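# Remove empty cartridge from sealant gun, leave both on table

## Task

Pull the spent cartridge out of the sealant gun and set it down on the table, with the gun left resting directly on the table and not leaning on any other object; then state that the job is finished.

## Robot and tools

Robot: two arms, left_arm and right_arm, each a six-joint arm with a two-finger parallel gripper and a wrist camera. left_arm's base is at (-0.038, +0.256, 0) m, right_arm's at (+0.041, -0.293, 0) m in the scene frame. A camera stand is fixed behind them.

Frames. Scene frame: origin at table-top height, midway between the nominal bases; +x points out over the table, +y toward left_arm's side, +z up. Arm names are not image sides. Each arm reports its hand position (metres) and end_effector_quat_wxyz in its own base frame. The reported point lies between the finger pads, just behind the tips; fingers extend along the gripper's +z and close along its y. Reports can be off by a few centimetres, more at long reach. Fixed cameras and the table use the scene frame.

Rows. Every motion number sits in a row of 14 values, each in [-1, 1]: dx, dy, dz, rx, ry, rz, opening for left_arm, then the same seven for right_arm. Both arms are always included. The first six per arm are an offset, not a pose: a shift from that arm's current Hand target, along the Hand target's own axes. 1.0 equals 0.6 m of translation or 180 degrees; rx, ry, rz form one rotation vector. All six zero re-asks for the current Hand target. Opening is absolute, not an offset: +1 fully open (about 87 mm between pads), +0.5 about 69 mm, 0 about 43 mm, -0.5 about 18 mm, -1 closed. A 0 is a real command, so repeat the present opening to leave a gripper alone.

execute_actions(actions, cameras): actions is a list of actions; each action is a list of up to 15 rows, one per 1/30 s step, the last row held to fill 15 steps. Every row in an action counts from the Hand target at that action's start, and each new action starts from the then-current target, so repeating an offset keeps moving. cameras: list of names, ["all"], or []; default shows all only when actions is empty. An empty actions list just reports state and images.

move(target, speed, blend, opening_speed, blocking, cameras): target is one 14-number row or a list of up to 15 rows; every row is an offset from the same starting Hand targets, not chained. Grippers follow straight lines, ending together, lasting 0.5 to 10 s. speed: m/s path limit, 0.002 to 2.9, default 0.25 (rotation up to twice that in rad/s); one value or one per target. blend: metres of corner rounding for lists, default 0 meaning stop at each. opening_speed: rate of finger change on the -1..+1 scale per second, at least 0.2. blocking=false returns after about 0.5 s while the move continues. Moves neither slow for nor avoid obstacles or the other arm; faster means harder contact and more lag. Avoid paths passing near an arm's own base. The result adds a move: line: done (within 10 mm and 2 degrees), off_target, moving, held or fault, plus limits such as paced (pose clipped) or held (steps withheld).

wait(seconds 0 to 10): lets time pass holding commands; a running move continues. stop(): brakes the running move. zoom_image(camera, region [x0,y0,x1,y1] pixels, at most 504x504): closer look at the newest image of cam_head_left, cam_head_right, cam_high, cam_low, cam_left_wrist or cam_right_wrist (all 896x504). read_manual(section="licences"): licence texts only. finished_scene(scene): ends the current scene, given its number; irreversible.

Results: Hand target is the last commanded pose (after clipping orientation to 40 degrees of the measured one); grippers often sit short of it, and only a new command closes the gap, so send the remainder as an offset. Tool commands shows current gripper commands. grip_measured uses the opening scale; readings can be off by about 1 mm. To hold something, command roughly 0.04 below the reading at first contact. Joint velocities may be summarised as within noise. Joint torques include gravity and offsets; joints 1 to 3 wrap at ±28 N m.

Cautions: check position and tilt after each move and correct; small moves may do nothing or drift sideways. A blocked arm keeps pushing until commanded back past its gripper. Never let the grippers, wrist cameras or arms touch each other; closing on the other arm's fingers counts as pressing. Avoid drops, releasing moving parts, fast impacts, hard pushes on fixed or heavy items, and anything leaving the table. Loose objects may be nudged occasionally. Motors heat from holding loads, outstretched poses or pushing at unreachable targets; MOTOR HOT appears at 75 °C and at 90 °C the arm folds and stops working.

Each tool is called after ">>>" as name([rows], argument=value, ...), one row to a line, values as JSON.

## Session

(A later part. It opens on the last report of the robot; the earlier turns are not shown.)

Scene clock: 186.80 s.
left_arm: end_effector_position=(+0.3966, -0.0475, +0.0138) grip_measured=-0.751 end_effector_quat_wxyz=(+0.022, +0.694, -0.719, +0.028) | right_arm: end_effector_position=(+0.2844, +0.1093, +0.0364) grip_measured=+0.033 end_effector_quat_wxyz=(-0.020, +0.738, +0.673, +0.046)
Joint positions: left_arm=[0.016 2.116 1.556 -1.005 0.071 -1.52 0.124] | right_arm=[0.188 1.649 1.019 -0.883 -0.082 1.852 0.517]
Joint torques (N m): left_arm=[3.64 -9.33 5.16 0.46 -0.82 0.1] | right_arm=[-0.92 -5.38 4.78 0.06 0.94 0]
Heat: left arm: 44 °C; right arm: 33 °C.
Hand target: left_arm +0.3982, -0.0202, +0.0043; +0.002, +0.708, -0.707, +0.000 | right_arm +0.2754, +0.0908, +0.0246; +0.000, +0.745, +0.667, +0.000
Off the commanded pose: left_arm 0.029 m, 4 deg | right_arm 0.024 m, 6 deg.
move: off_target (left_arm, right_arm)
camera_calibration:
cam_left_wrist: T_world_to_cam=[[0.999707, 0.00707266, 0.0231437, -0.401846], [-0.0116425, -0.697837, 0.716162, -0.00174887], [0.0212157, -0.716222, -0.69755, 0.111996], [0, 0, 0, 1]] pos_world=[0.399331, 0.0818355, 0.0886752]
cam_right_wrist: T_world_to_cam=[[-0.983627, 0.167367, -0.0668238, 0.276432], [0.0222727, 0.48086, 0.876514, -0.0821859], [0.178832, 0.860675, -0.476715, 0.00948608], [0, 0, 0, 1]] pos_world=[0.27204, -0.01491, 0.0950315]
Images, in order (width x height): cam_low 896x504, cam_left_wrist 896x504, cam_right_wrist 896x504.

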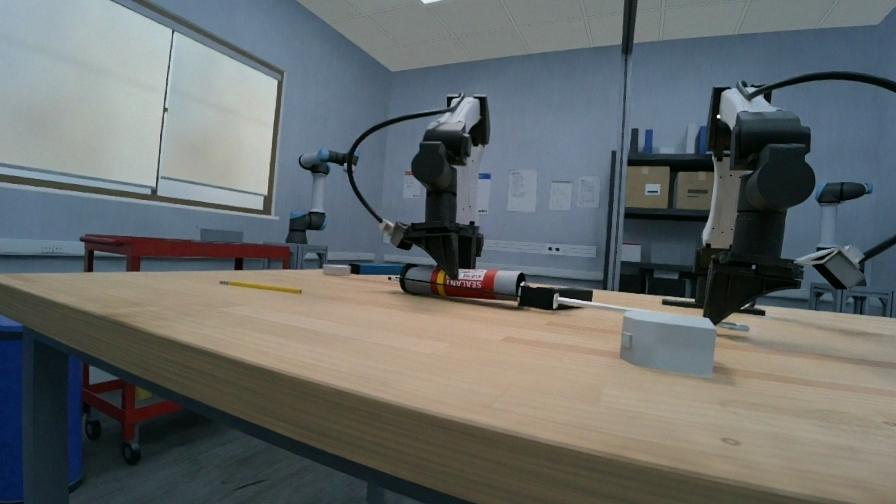

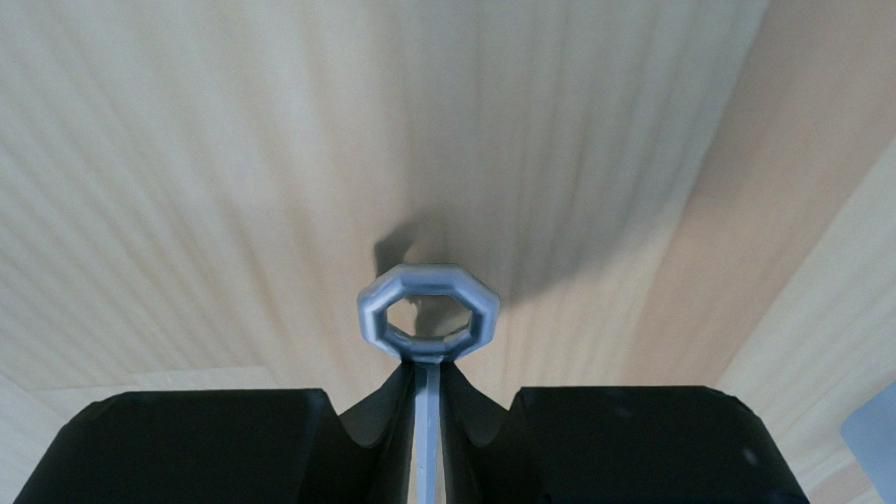

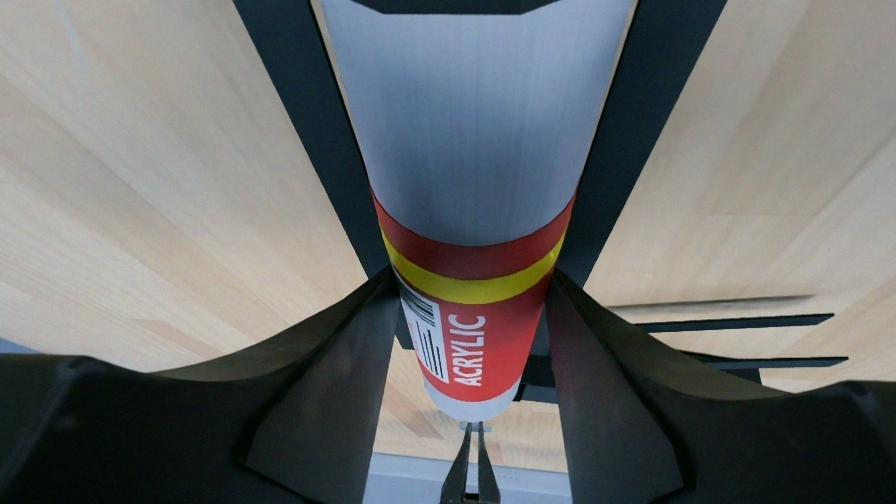

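>>> move([
  [0.045,0.003,0,0,0,0,-1,0.02,0,-0.09,0,0.111,0,-0.1],
], speed=0.08, cameras=["cam_low","cam_right_wrist","cam_high"])

>>> zoom_image(camera="cam_low", region=[370, 200, 630, 330])

Scene clock: 201.90 s.
left_arm: end_effector_position=(+0.3977, -0.0509, +0.0118) grip_measured=-0.751 end_effector_quat_wxyz=(+0.007, +0.696, -0.718, +0.014) | right_arm: end_effector_position=(+0.2789, +0.1042, +0.0673) grip_measured=+0.033 end_effector_quat_wxyz=(-0.115, +0.734, +0.657, +0.125)
Joint positions: left_arm=[-0.01 2.116 1.556 -1 0.03 -1.551 0.124] | right_arm=[0.026 1.602 1.019 -0.945 -0.338 1.715 0.517]
Joint torques (N m): left_arm=[-0.1 -9.89 4.25 0.49 -0.39 -0.22] | right_arm=[-1.09 -8.83 7.34 -0.01 -0.11 -0.13]
Heat: left arm: 44 °C; right arm: 34 °C.
Hand target: left_arm +0.3963, -0.0472, +0.0044; +0.002, +0.708, -0.707, +0.000 | right_arm +0.2769, +0.1027, +0.0786; -0.116, +0.734, +0.656, +0.129
Off the commanded pose: left_arm 0.008 m, 3 deg | right_arm 0.012 m, 1 deg.
move: off_target (left_arm, right_arm)
camera_calibration:
cam_right_wrist: T_world_to_cam=[[-0.981559, 0.190925, -0.00943068, 0.266984], [0.0394942, 0.250819, 0.967228, -0.0936295], [0.187033, 0.949019, -0.253734, 0.003113], [0, 0, 0, 1]] pos_world=[0.265176, -0.0304441, 0.0938688]
Images, in order (width x height): cam_high 896x504, cam_low 896x504, cam_right_wrist 896x504.

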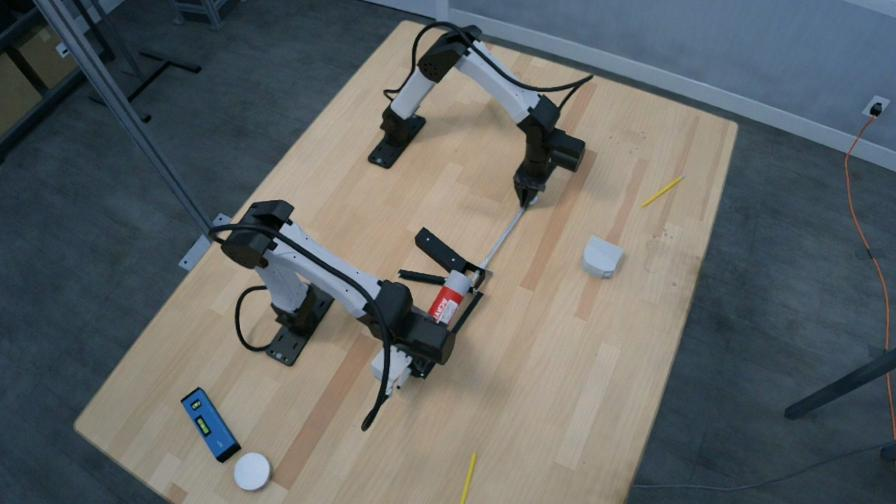

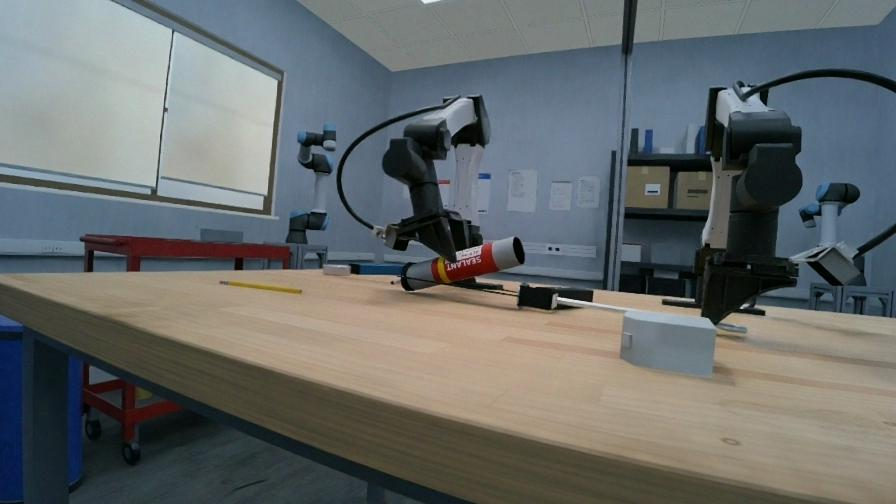

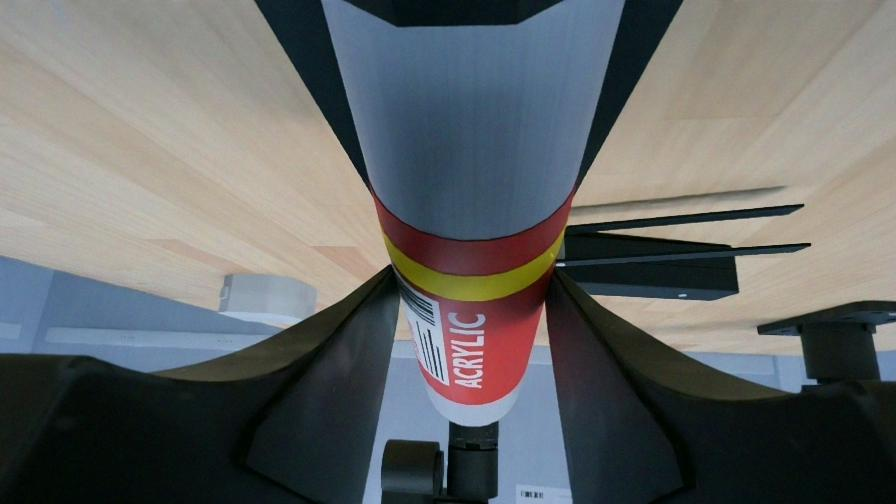

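Scaled by 1.938 from the camera's 896x504 image, which has a finer 1280x720 frame.

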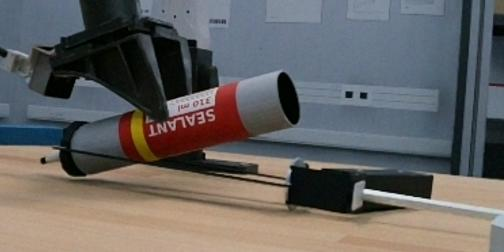

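>>> move([
  [0,0,0,0,0,0,-1,0.14,0,-0.005,0,0,0,-0.1],
  [0,0,0,0,0,0,-1,0.17,0,-0.11,0,0,0,-0.1],
], speed=0.1, cameras=["cam_low","cam_right_wrist","cam_high","cam_head_left"])

Scene clock: 213.37 s.
left_arm: end_effector_position=(+0.3974, -0.0508, +0.0118) grip_measured=-0.751 end_effector_quat_wxyz=(+0.007, +0.696, -0.718, +0.014) | right_arm: end_effector_position=(+0.2808, +0.1791, +0.1645) grip_measured=+0.033 end_effector_quat_wxyz=(-0.127, +0.732, +0.659, +0.117)
Joint positions: left_arm=[-0.01 2.116 1.556 -1.002 0.029 -1.551 0.124] | right_arm=[0.284 1.598 1.405 -1.271 -0.331 1.978 0.517]
Joint torques (N m): left_arm=[-0.09 -9.87 4.26 0.5 -0.38 -0.21] | right_arm=[-1.17 -8.17 8.39 0.36 0.07 -0.09]
Heat: left arm: 44 °C; right arm: 35 °C.
Hand target: left_arm +0.3964, -0.0472, +0.0044; +0.002, +0.708, -0.707, +0.000 | right_arm +0.2851, +0.1756, +0.1755; -0.116, +0.734, +0.656, +0.129
Off the commanded pose: left_arm 0.008 m, 2 deg | right_arm 0.012 m, 2 deg.
move: off_target (right_arm)
camera_calibration:
cam_right_wrist: T_world_to_cam=[[-0.98338, 0.180779, 0.0168186, 0.253524], [0.0613489, 0.24367, 0.967916, -0.211563], [0.17088, 0.952861, -0.250711, -0.0402911], [0, 0, 0, 1]] pos_world=[0.269174, 0.0441119, 0.19041]
Images, in order (width x height): cam_head_left 896x504, cam_high 896x504, cam_low 896x504, cam_right_wrist 896x504.

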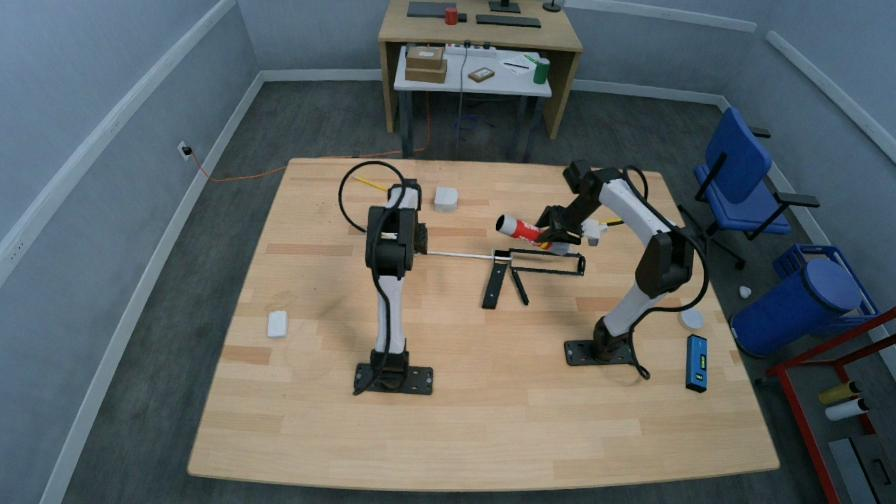

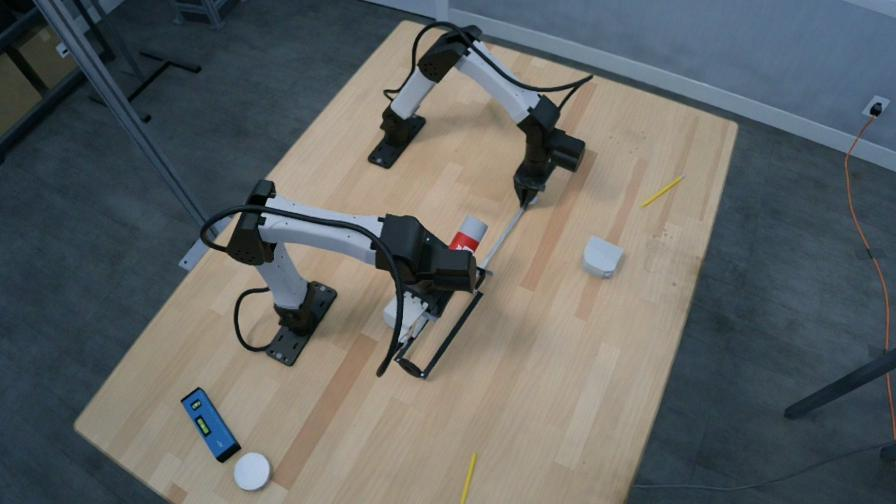

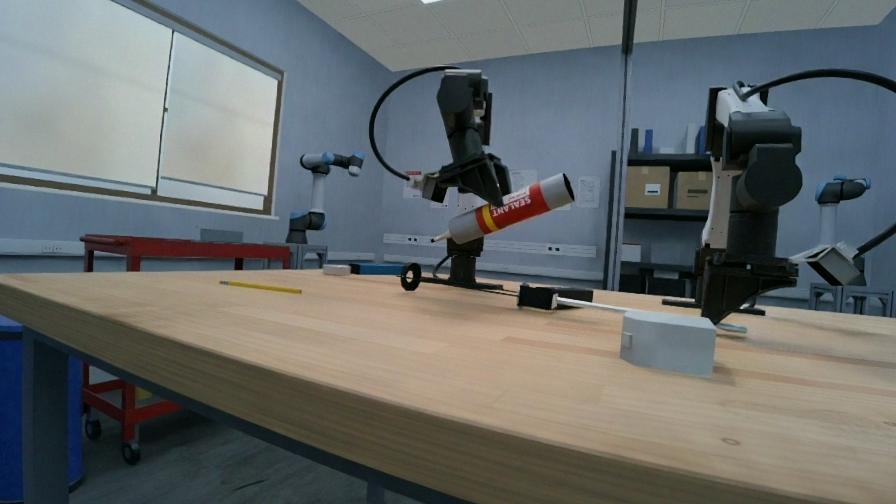

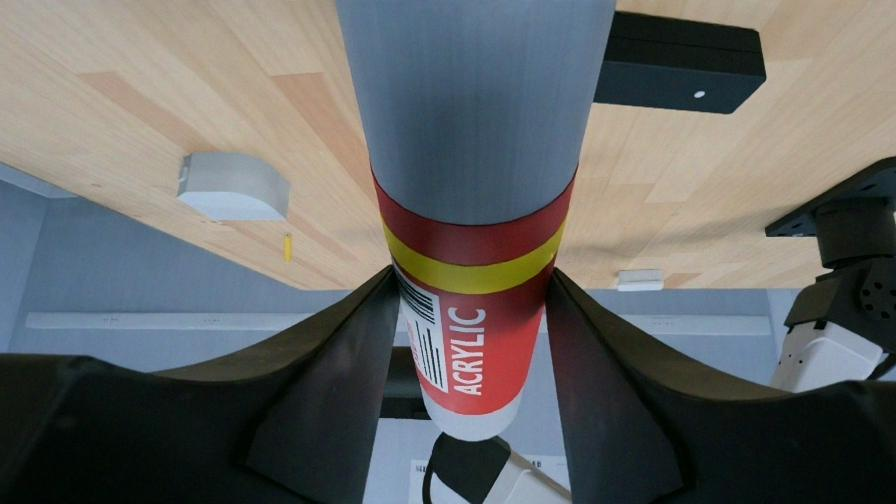

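>>> move([
  [0,0,0,0,0,0,-1,-0.106,0.234,0.095,0,-0.111,0,-0.1],
  [0,0,0,0,0,0,-0.4,-0.142,0.234,0.19,0,-0.111,0,-0.1],
], speed=0.12, opening_speed=0.6, blend=0.02, cameras=["cam_low","cam_high","cam_head_left"])

>>> zoom_image(camera="cam_low", region=[350, 180, 650, 330])

Scene clock: 228.93 s.
left_arm: end_effector_position=(+0.3983, -0.0485, +0.0111) grip_measured=-0.400 end_effector_quat_wxyz=(+0.002, +0.704, -0.710, +0.009) | right_arm: end_effector_position=(+0.4192, +0.1245, +0.0480) grip_measured=+0.033 end_effector_quat_wxyz=(-0.003, +0.747, +0.665, +0.008)
Joint positions: left_arm=[-0.01 2.116 1.556 -1.002 0.016 -1.571 0.3] | right_arm=[0.192 2.176 1.801 -1.186 -0.014 1.879 0.517]
Joint torques (N m): left_arm=[-0.09 -9.87 4.29 0.49 -0.24 -0.04] | right_arm=[-0.99 -10.48 5.23 0.41 0.31 -0.24]
Heat: left arm: 45 °C; right arm: 35 °C.
Hand target: left_arm +0.3964, -0.0473, +0.0044; +0.002, +0.708, -0.707, +0.000 | right_arm +0.4198, +0.1191, +0.0390; +0.000, +0.745, +0.667, +0.000
Off the commanded pose: left_arm 0.007 m, 1 deg | right_arm 0.010 m, 1 deg.
move: done
Images, in order (width x height): cam_head_left 896x504, cam_high 896x504, cam_low 896x504.

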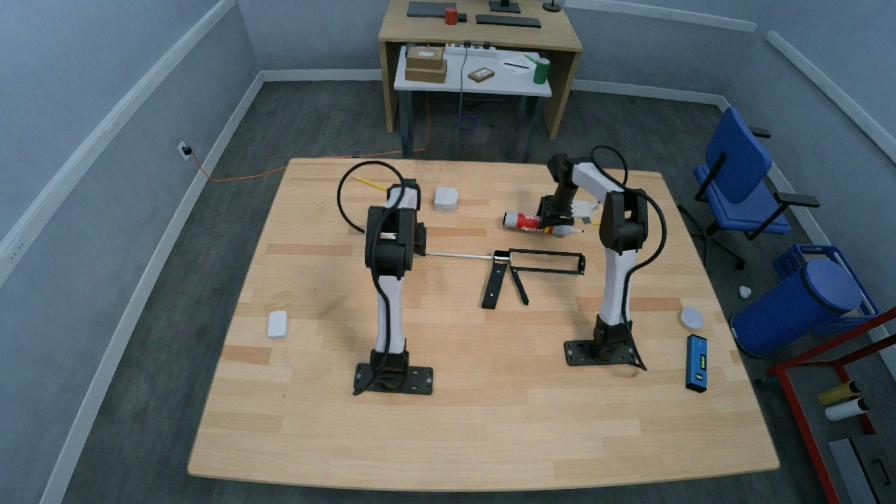

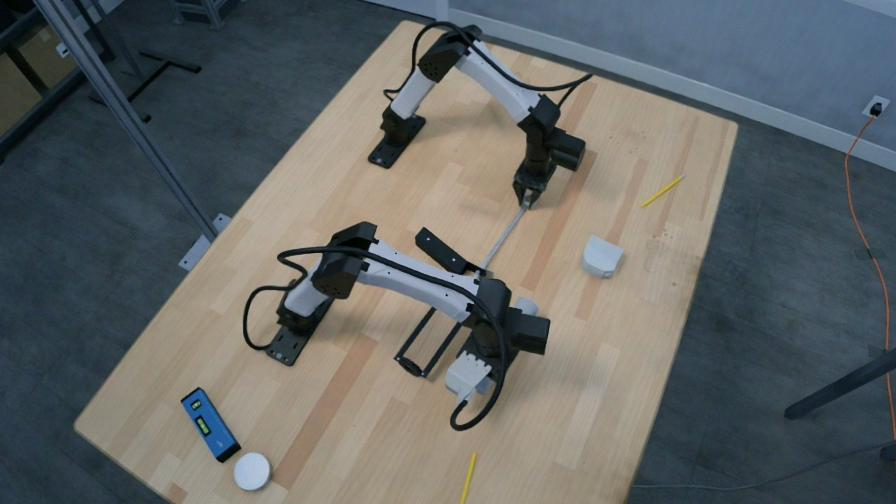

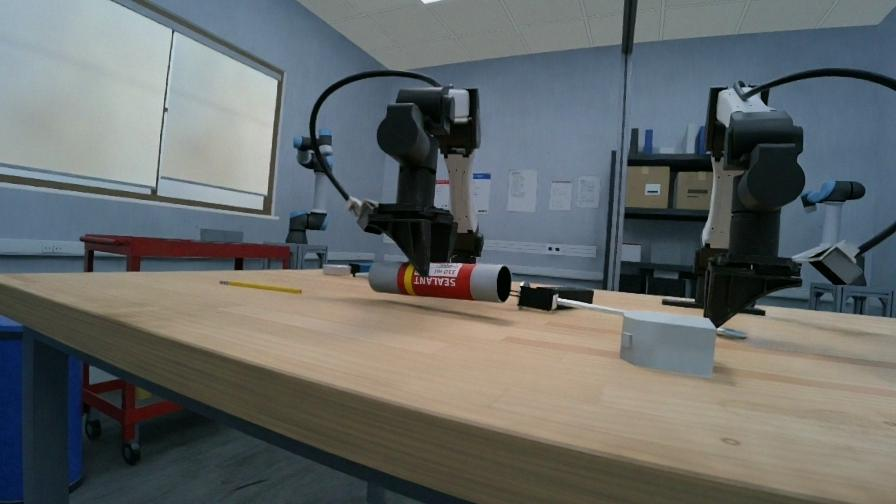

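Scaled by 1.680 from the camera's 896x504 image, which has a finer 1280x720 frame.

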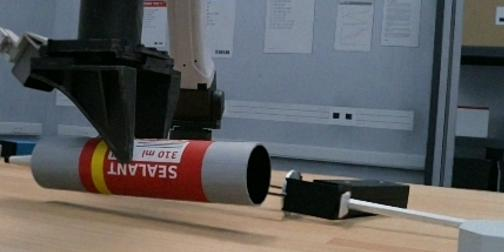

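>>> move([
  [0,0,-0.08,0,0,0,-0.3,0,0,0.022,0,0,0,-0.1],
  [0,0,-0.15,0,0,0,-0.3,0,0,0.028,0,0,0,-0.1],
], speed=0.06, cameras=["cam_low","cam_right_wrist","cam_left_wrist"])

>>> zoom_image(camera="cam_low", region=[350, 200, 650, 330])

Scene clock: 237.50 s.
left_arm: end_effector_position=(+0.3907, -0.0483, +0.0740) grip_measured=-0.300 end_effector_quat_wxyz=(+0.025, +0.704, -0.710, -0.014) | right_arm: end_effector_position=(+0.4207, +0.1246, +0.0349) grip_measured=+0.033 end_effector_quat_wxyz=(-0.001, +0.747, +0.665, +0.011)
Joint positions: left_arm=[-0.01 2.1 1.785 -1.311 0.015 -1.572 0.35] | right_arm=[0.192 2.182 1.757 -1.128 -0.013 1.879 0.517]
Joint torques (N m): left_arm=[-0.05 -14.3 7.23 0.12 -0.23 -0.04] | right_arm=[-0.99 -9.87 4.88 0.44 0.3 -0.24]
Heat: left arm: 46 °C; right arm: 35 °C.
Hand target: left_arm +0.3966, -0.0471, +0.0944; +0.002, +0.708, -0.707, +0.000 | right_arm +0.4199, +0.1191, +0.0222; +0.000, +0.745, +0.667, +0.000
Off the commanded pose: left_arm 0.021 m, 3 deg | right_arm 0.014 m, 1 deg.
move: off_target (left_arm, right_arm)
camera_calibration:
cam_left_wrist: T_world_to_cam=[[0.998722, 0.0320225, -0.0391031, -0.39117], [0.050023, -0.736862, 0.67419, -0.0683831], [-0.00722429, -0.675285, -0.737522, 0.169587], [0, 0, 0, 1]] pos_world=[0.395316, 0.0766571, 0.155882]
cam_right_wrist: T_world_to_cam=[[-0.980735, 0.18794, -0.0532749, 0.403487], [0.0587825, 0.544014, 0.837015, -0.11309], [0.186291, 0.817758, -0.544581, -0.0241536], [0, 0, 0, 1]] pos_world=[0.406861, 0.00544306, 0.103]
Images, in order (width x height): cam_low 896x504, cam_left_wrist 896x504, cam_right_wrist 896x504.

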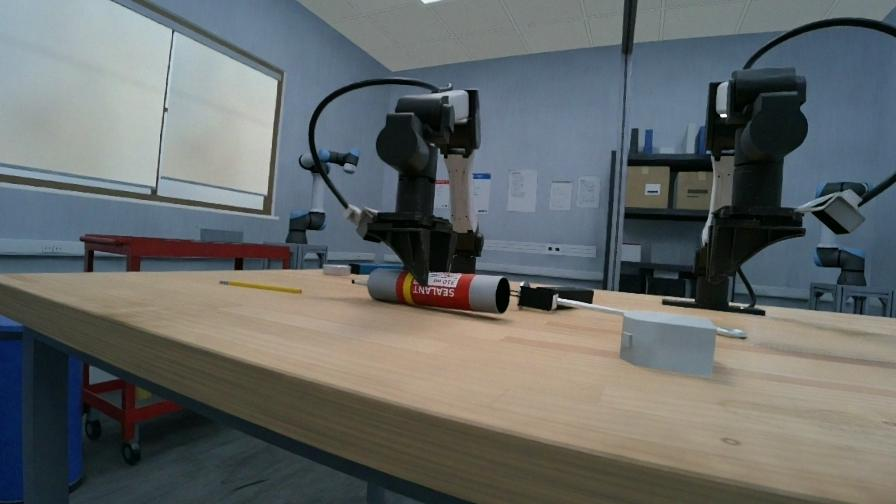

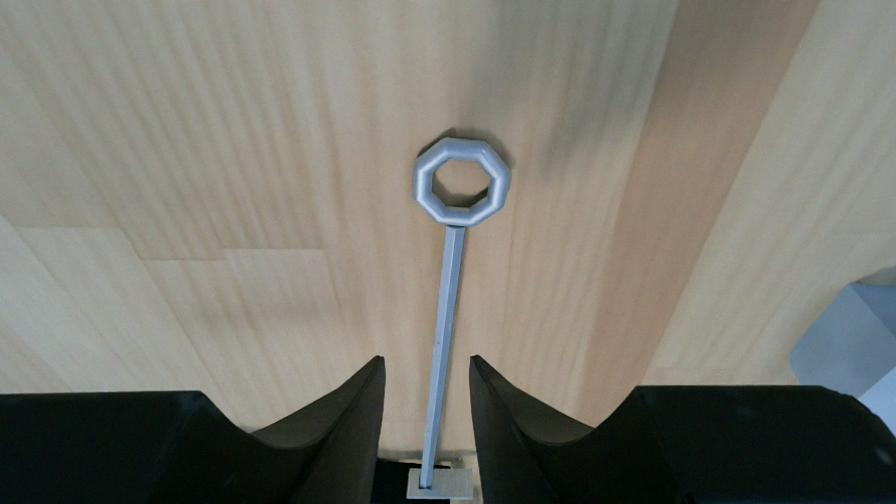

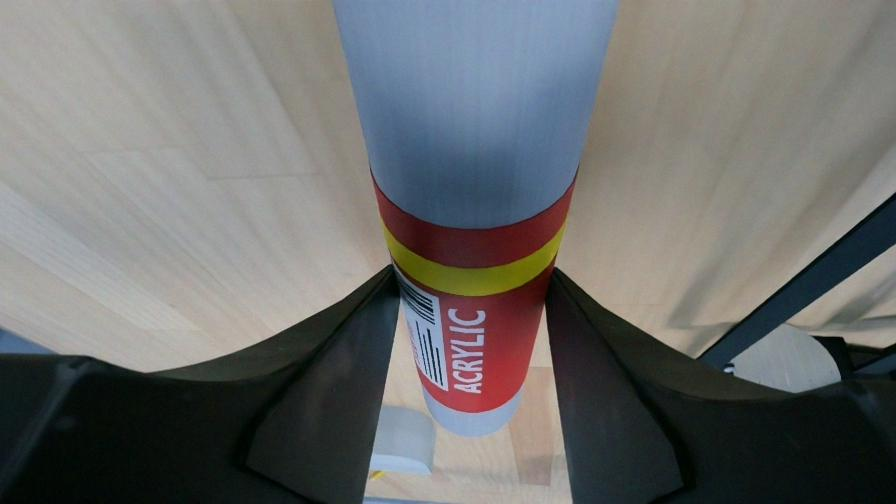

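Scaled by 1.680 from the camera's 896x504 image, which has a finer 1280x720 frame.

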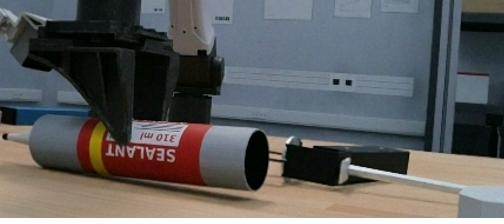

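>>> move([
  [0,0,0,0,0,0,-0.3,0,0,0.004,0,0,0,-0.1],
  [0,0,0,0,0,0,-0.3,0,0,0.004,0,0,0,0.5],
  [0,0,0,0,0,0,-0.3,0,0,-0.17,0,0,0,0.5],
], speed=0.1, opening_speed=0.4, cameras=["cam_low","cam_head_right"])

>>> zoom_image(camera="cam_low", region=[350, 200, 750, 350])

Scene clock: 248.53 s.
left_arm: end_effector_position=(+0.3905, -0.0483, +0.0740) grip_measured=-0.300 end_effector_quat_wxyz=(+0.025, +0.704, -0.710, -0.014) | right_arm: end_effector_position=(+0.4174, +0.1239, +0.1249) grip_measured=+0.500 end_effector_quat_wxyz=(-0.004, +0.747, +0.665, +0.005)
Joint positions: left_arm=[-0.01 2.1 1.785 -1.311 0.015 -1.572 0.35] | right_arm=[0.192 2.182 2.117 -1.502 -0.012 1.879 0.75]
Joint torques (N m): left_arm=[-0.05 -14.27 7.23 0.15 -0.23 -0.03] | right_arm=[-1.01 -10.51 7.83 0.15 0.3 -0.23]
Heat: left arm: 52 °C; right arm: 35 °C.
Hand target: left_arm +0.3965, -0.0471, +0.0944; +0.002, +0.708, -0.707, +0.000 | right_arm +0.4200, +0.1190, +0.1242; +0.000, +0.745, +0.667, +0.000
Off the commanded pose: left_arm 0.021 m, 3 deg | right_arm 0.005 m, 1 deg.
move: off_target (left_arm); target 2's new opening was sent with right_arm's hand 0.015 m and 1 deg from that target
Images, in order (width x height): cam_head_right 896x504, cam_low 896x504.

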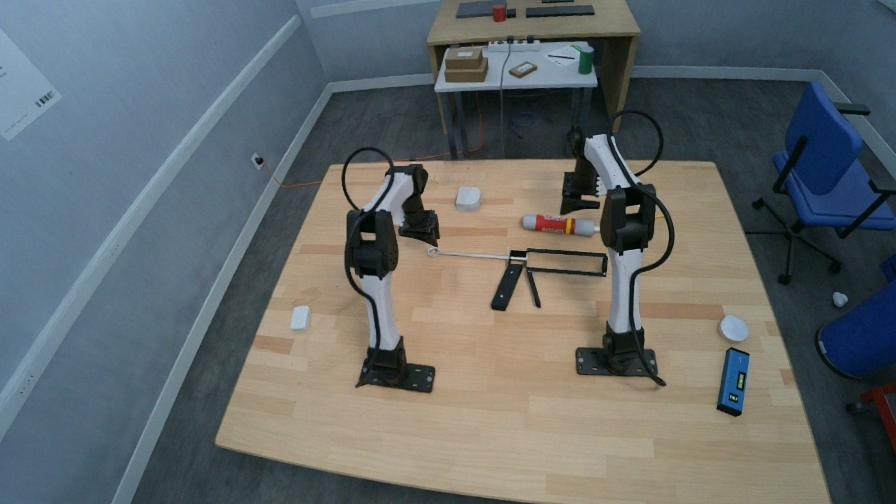

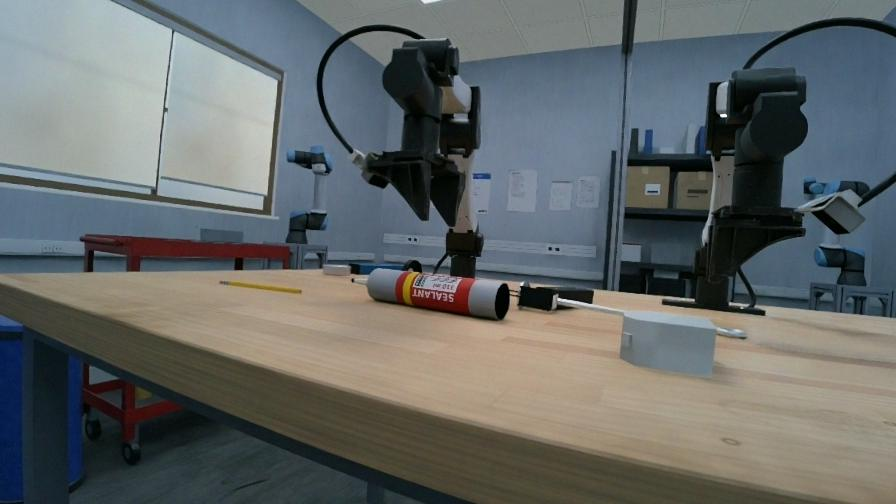

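Scaled by 1.260 from the camera's 896x504 image, which has a finer 1280x720 frame.

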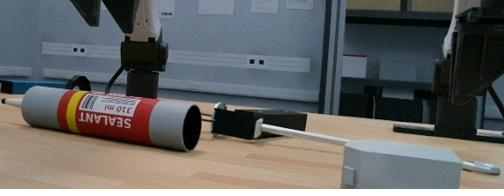

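Cartridge and gun rest on the table separately.

>>> finished_scene(scene=1)

The scene is finished: the task was done.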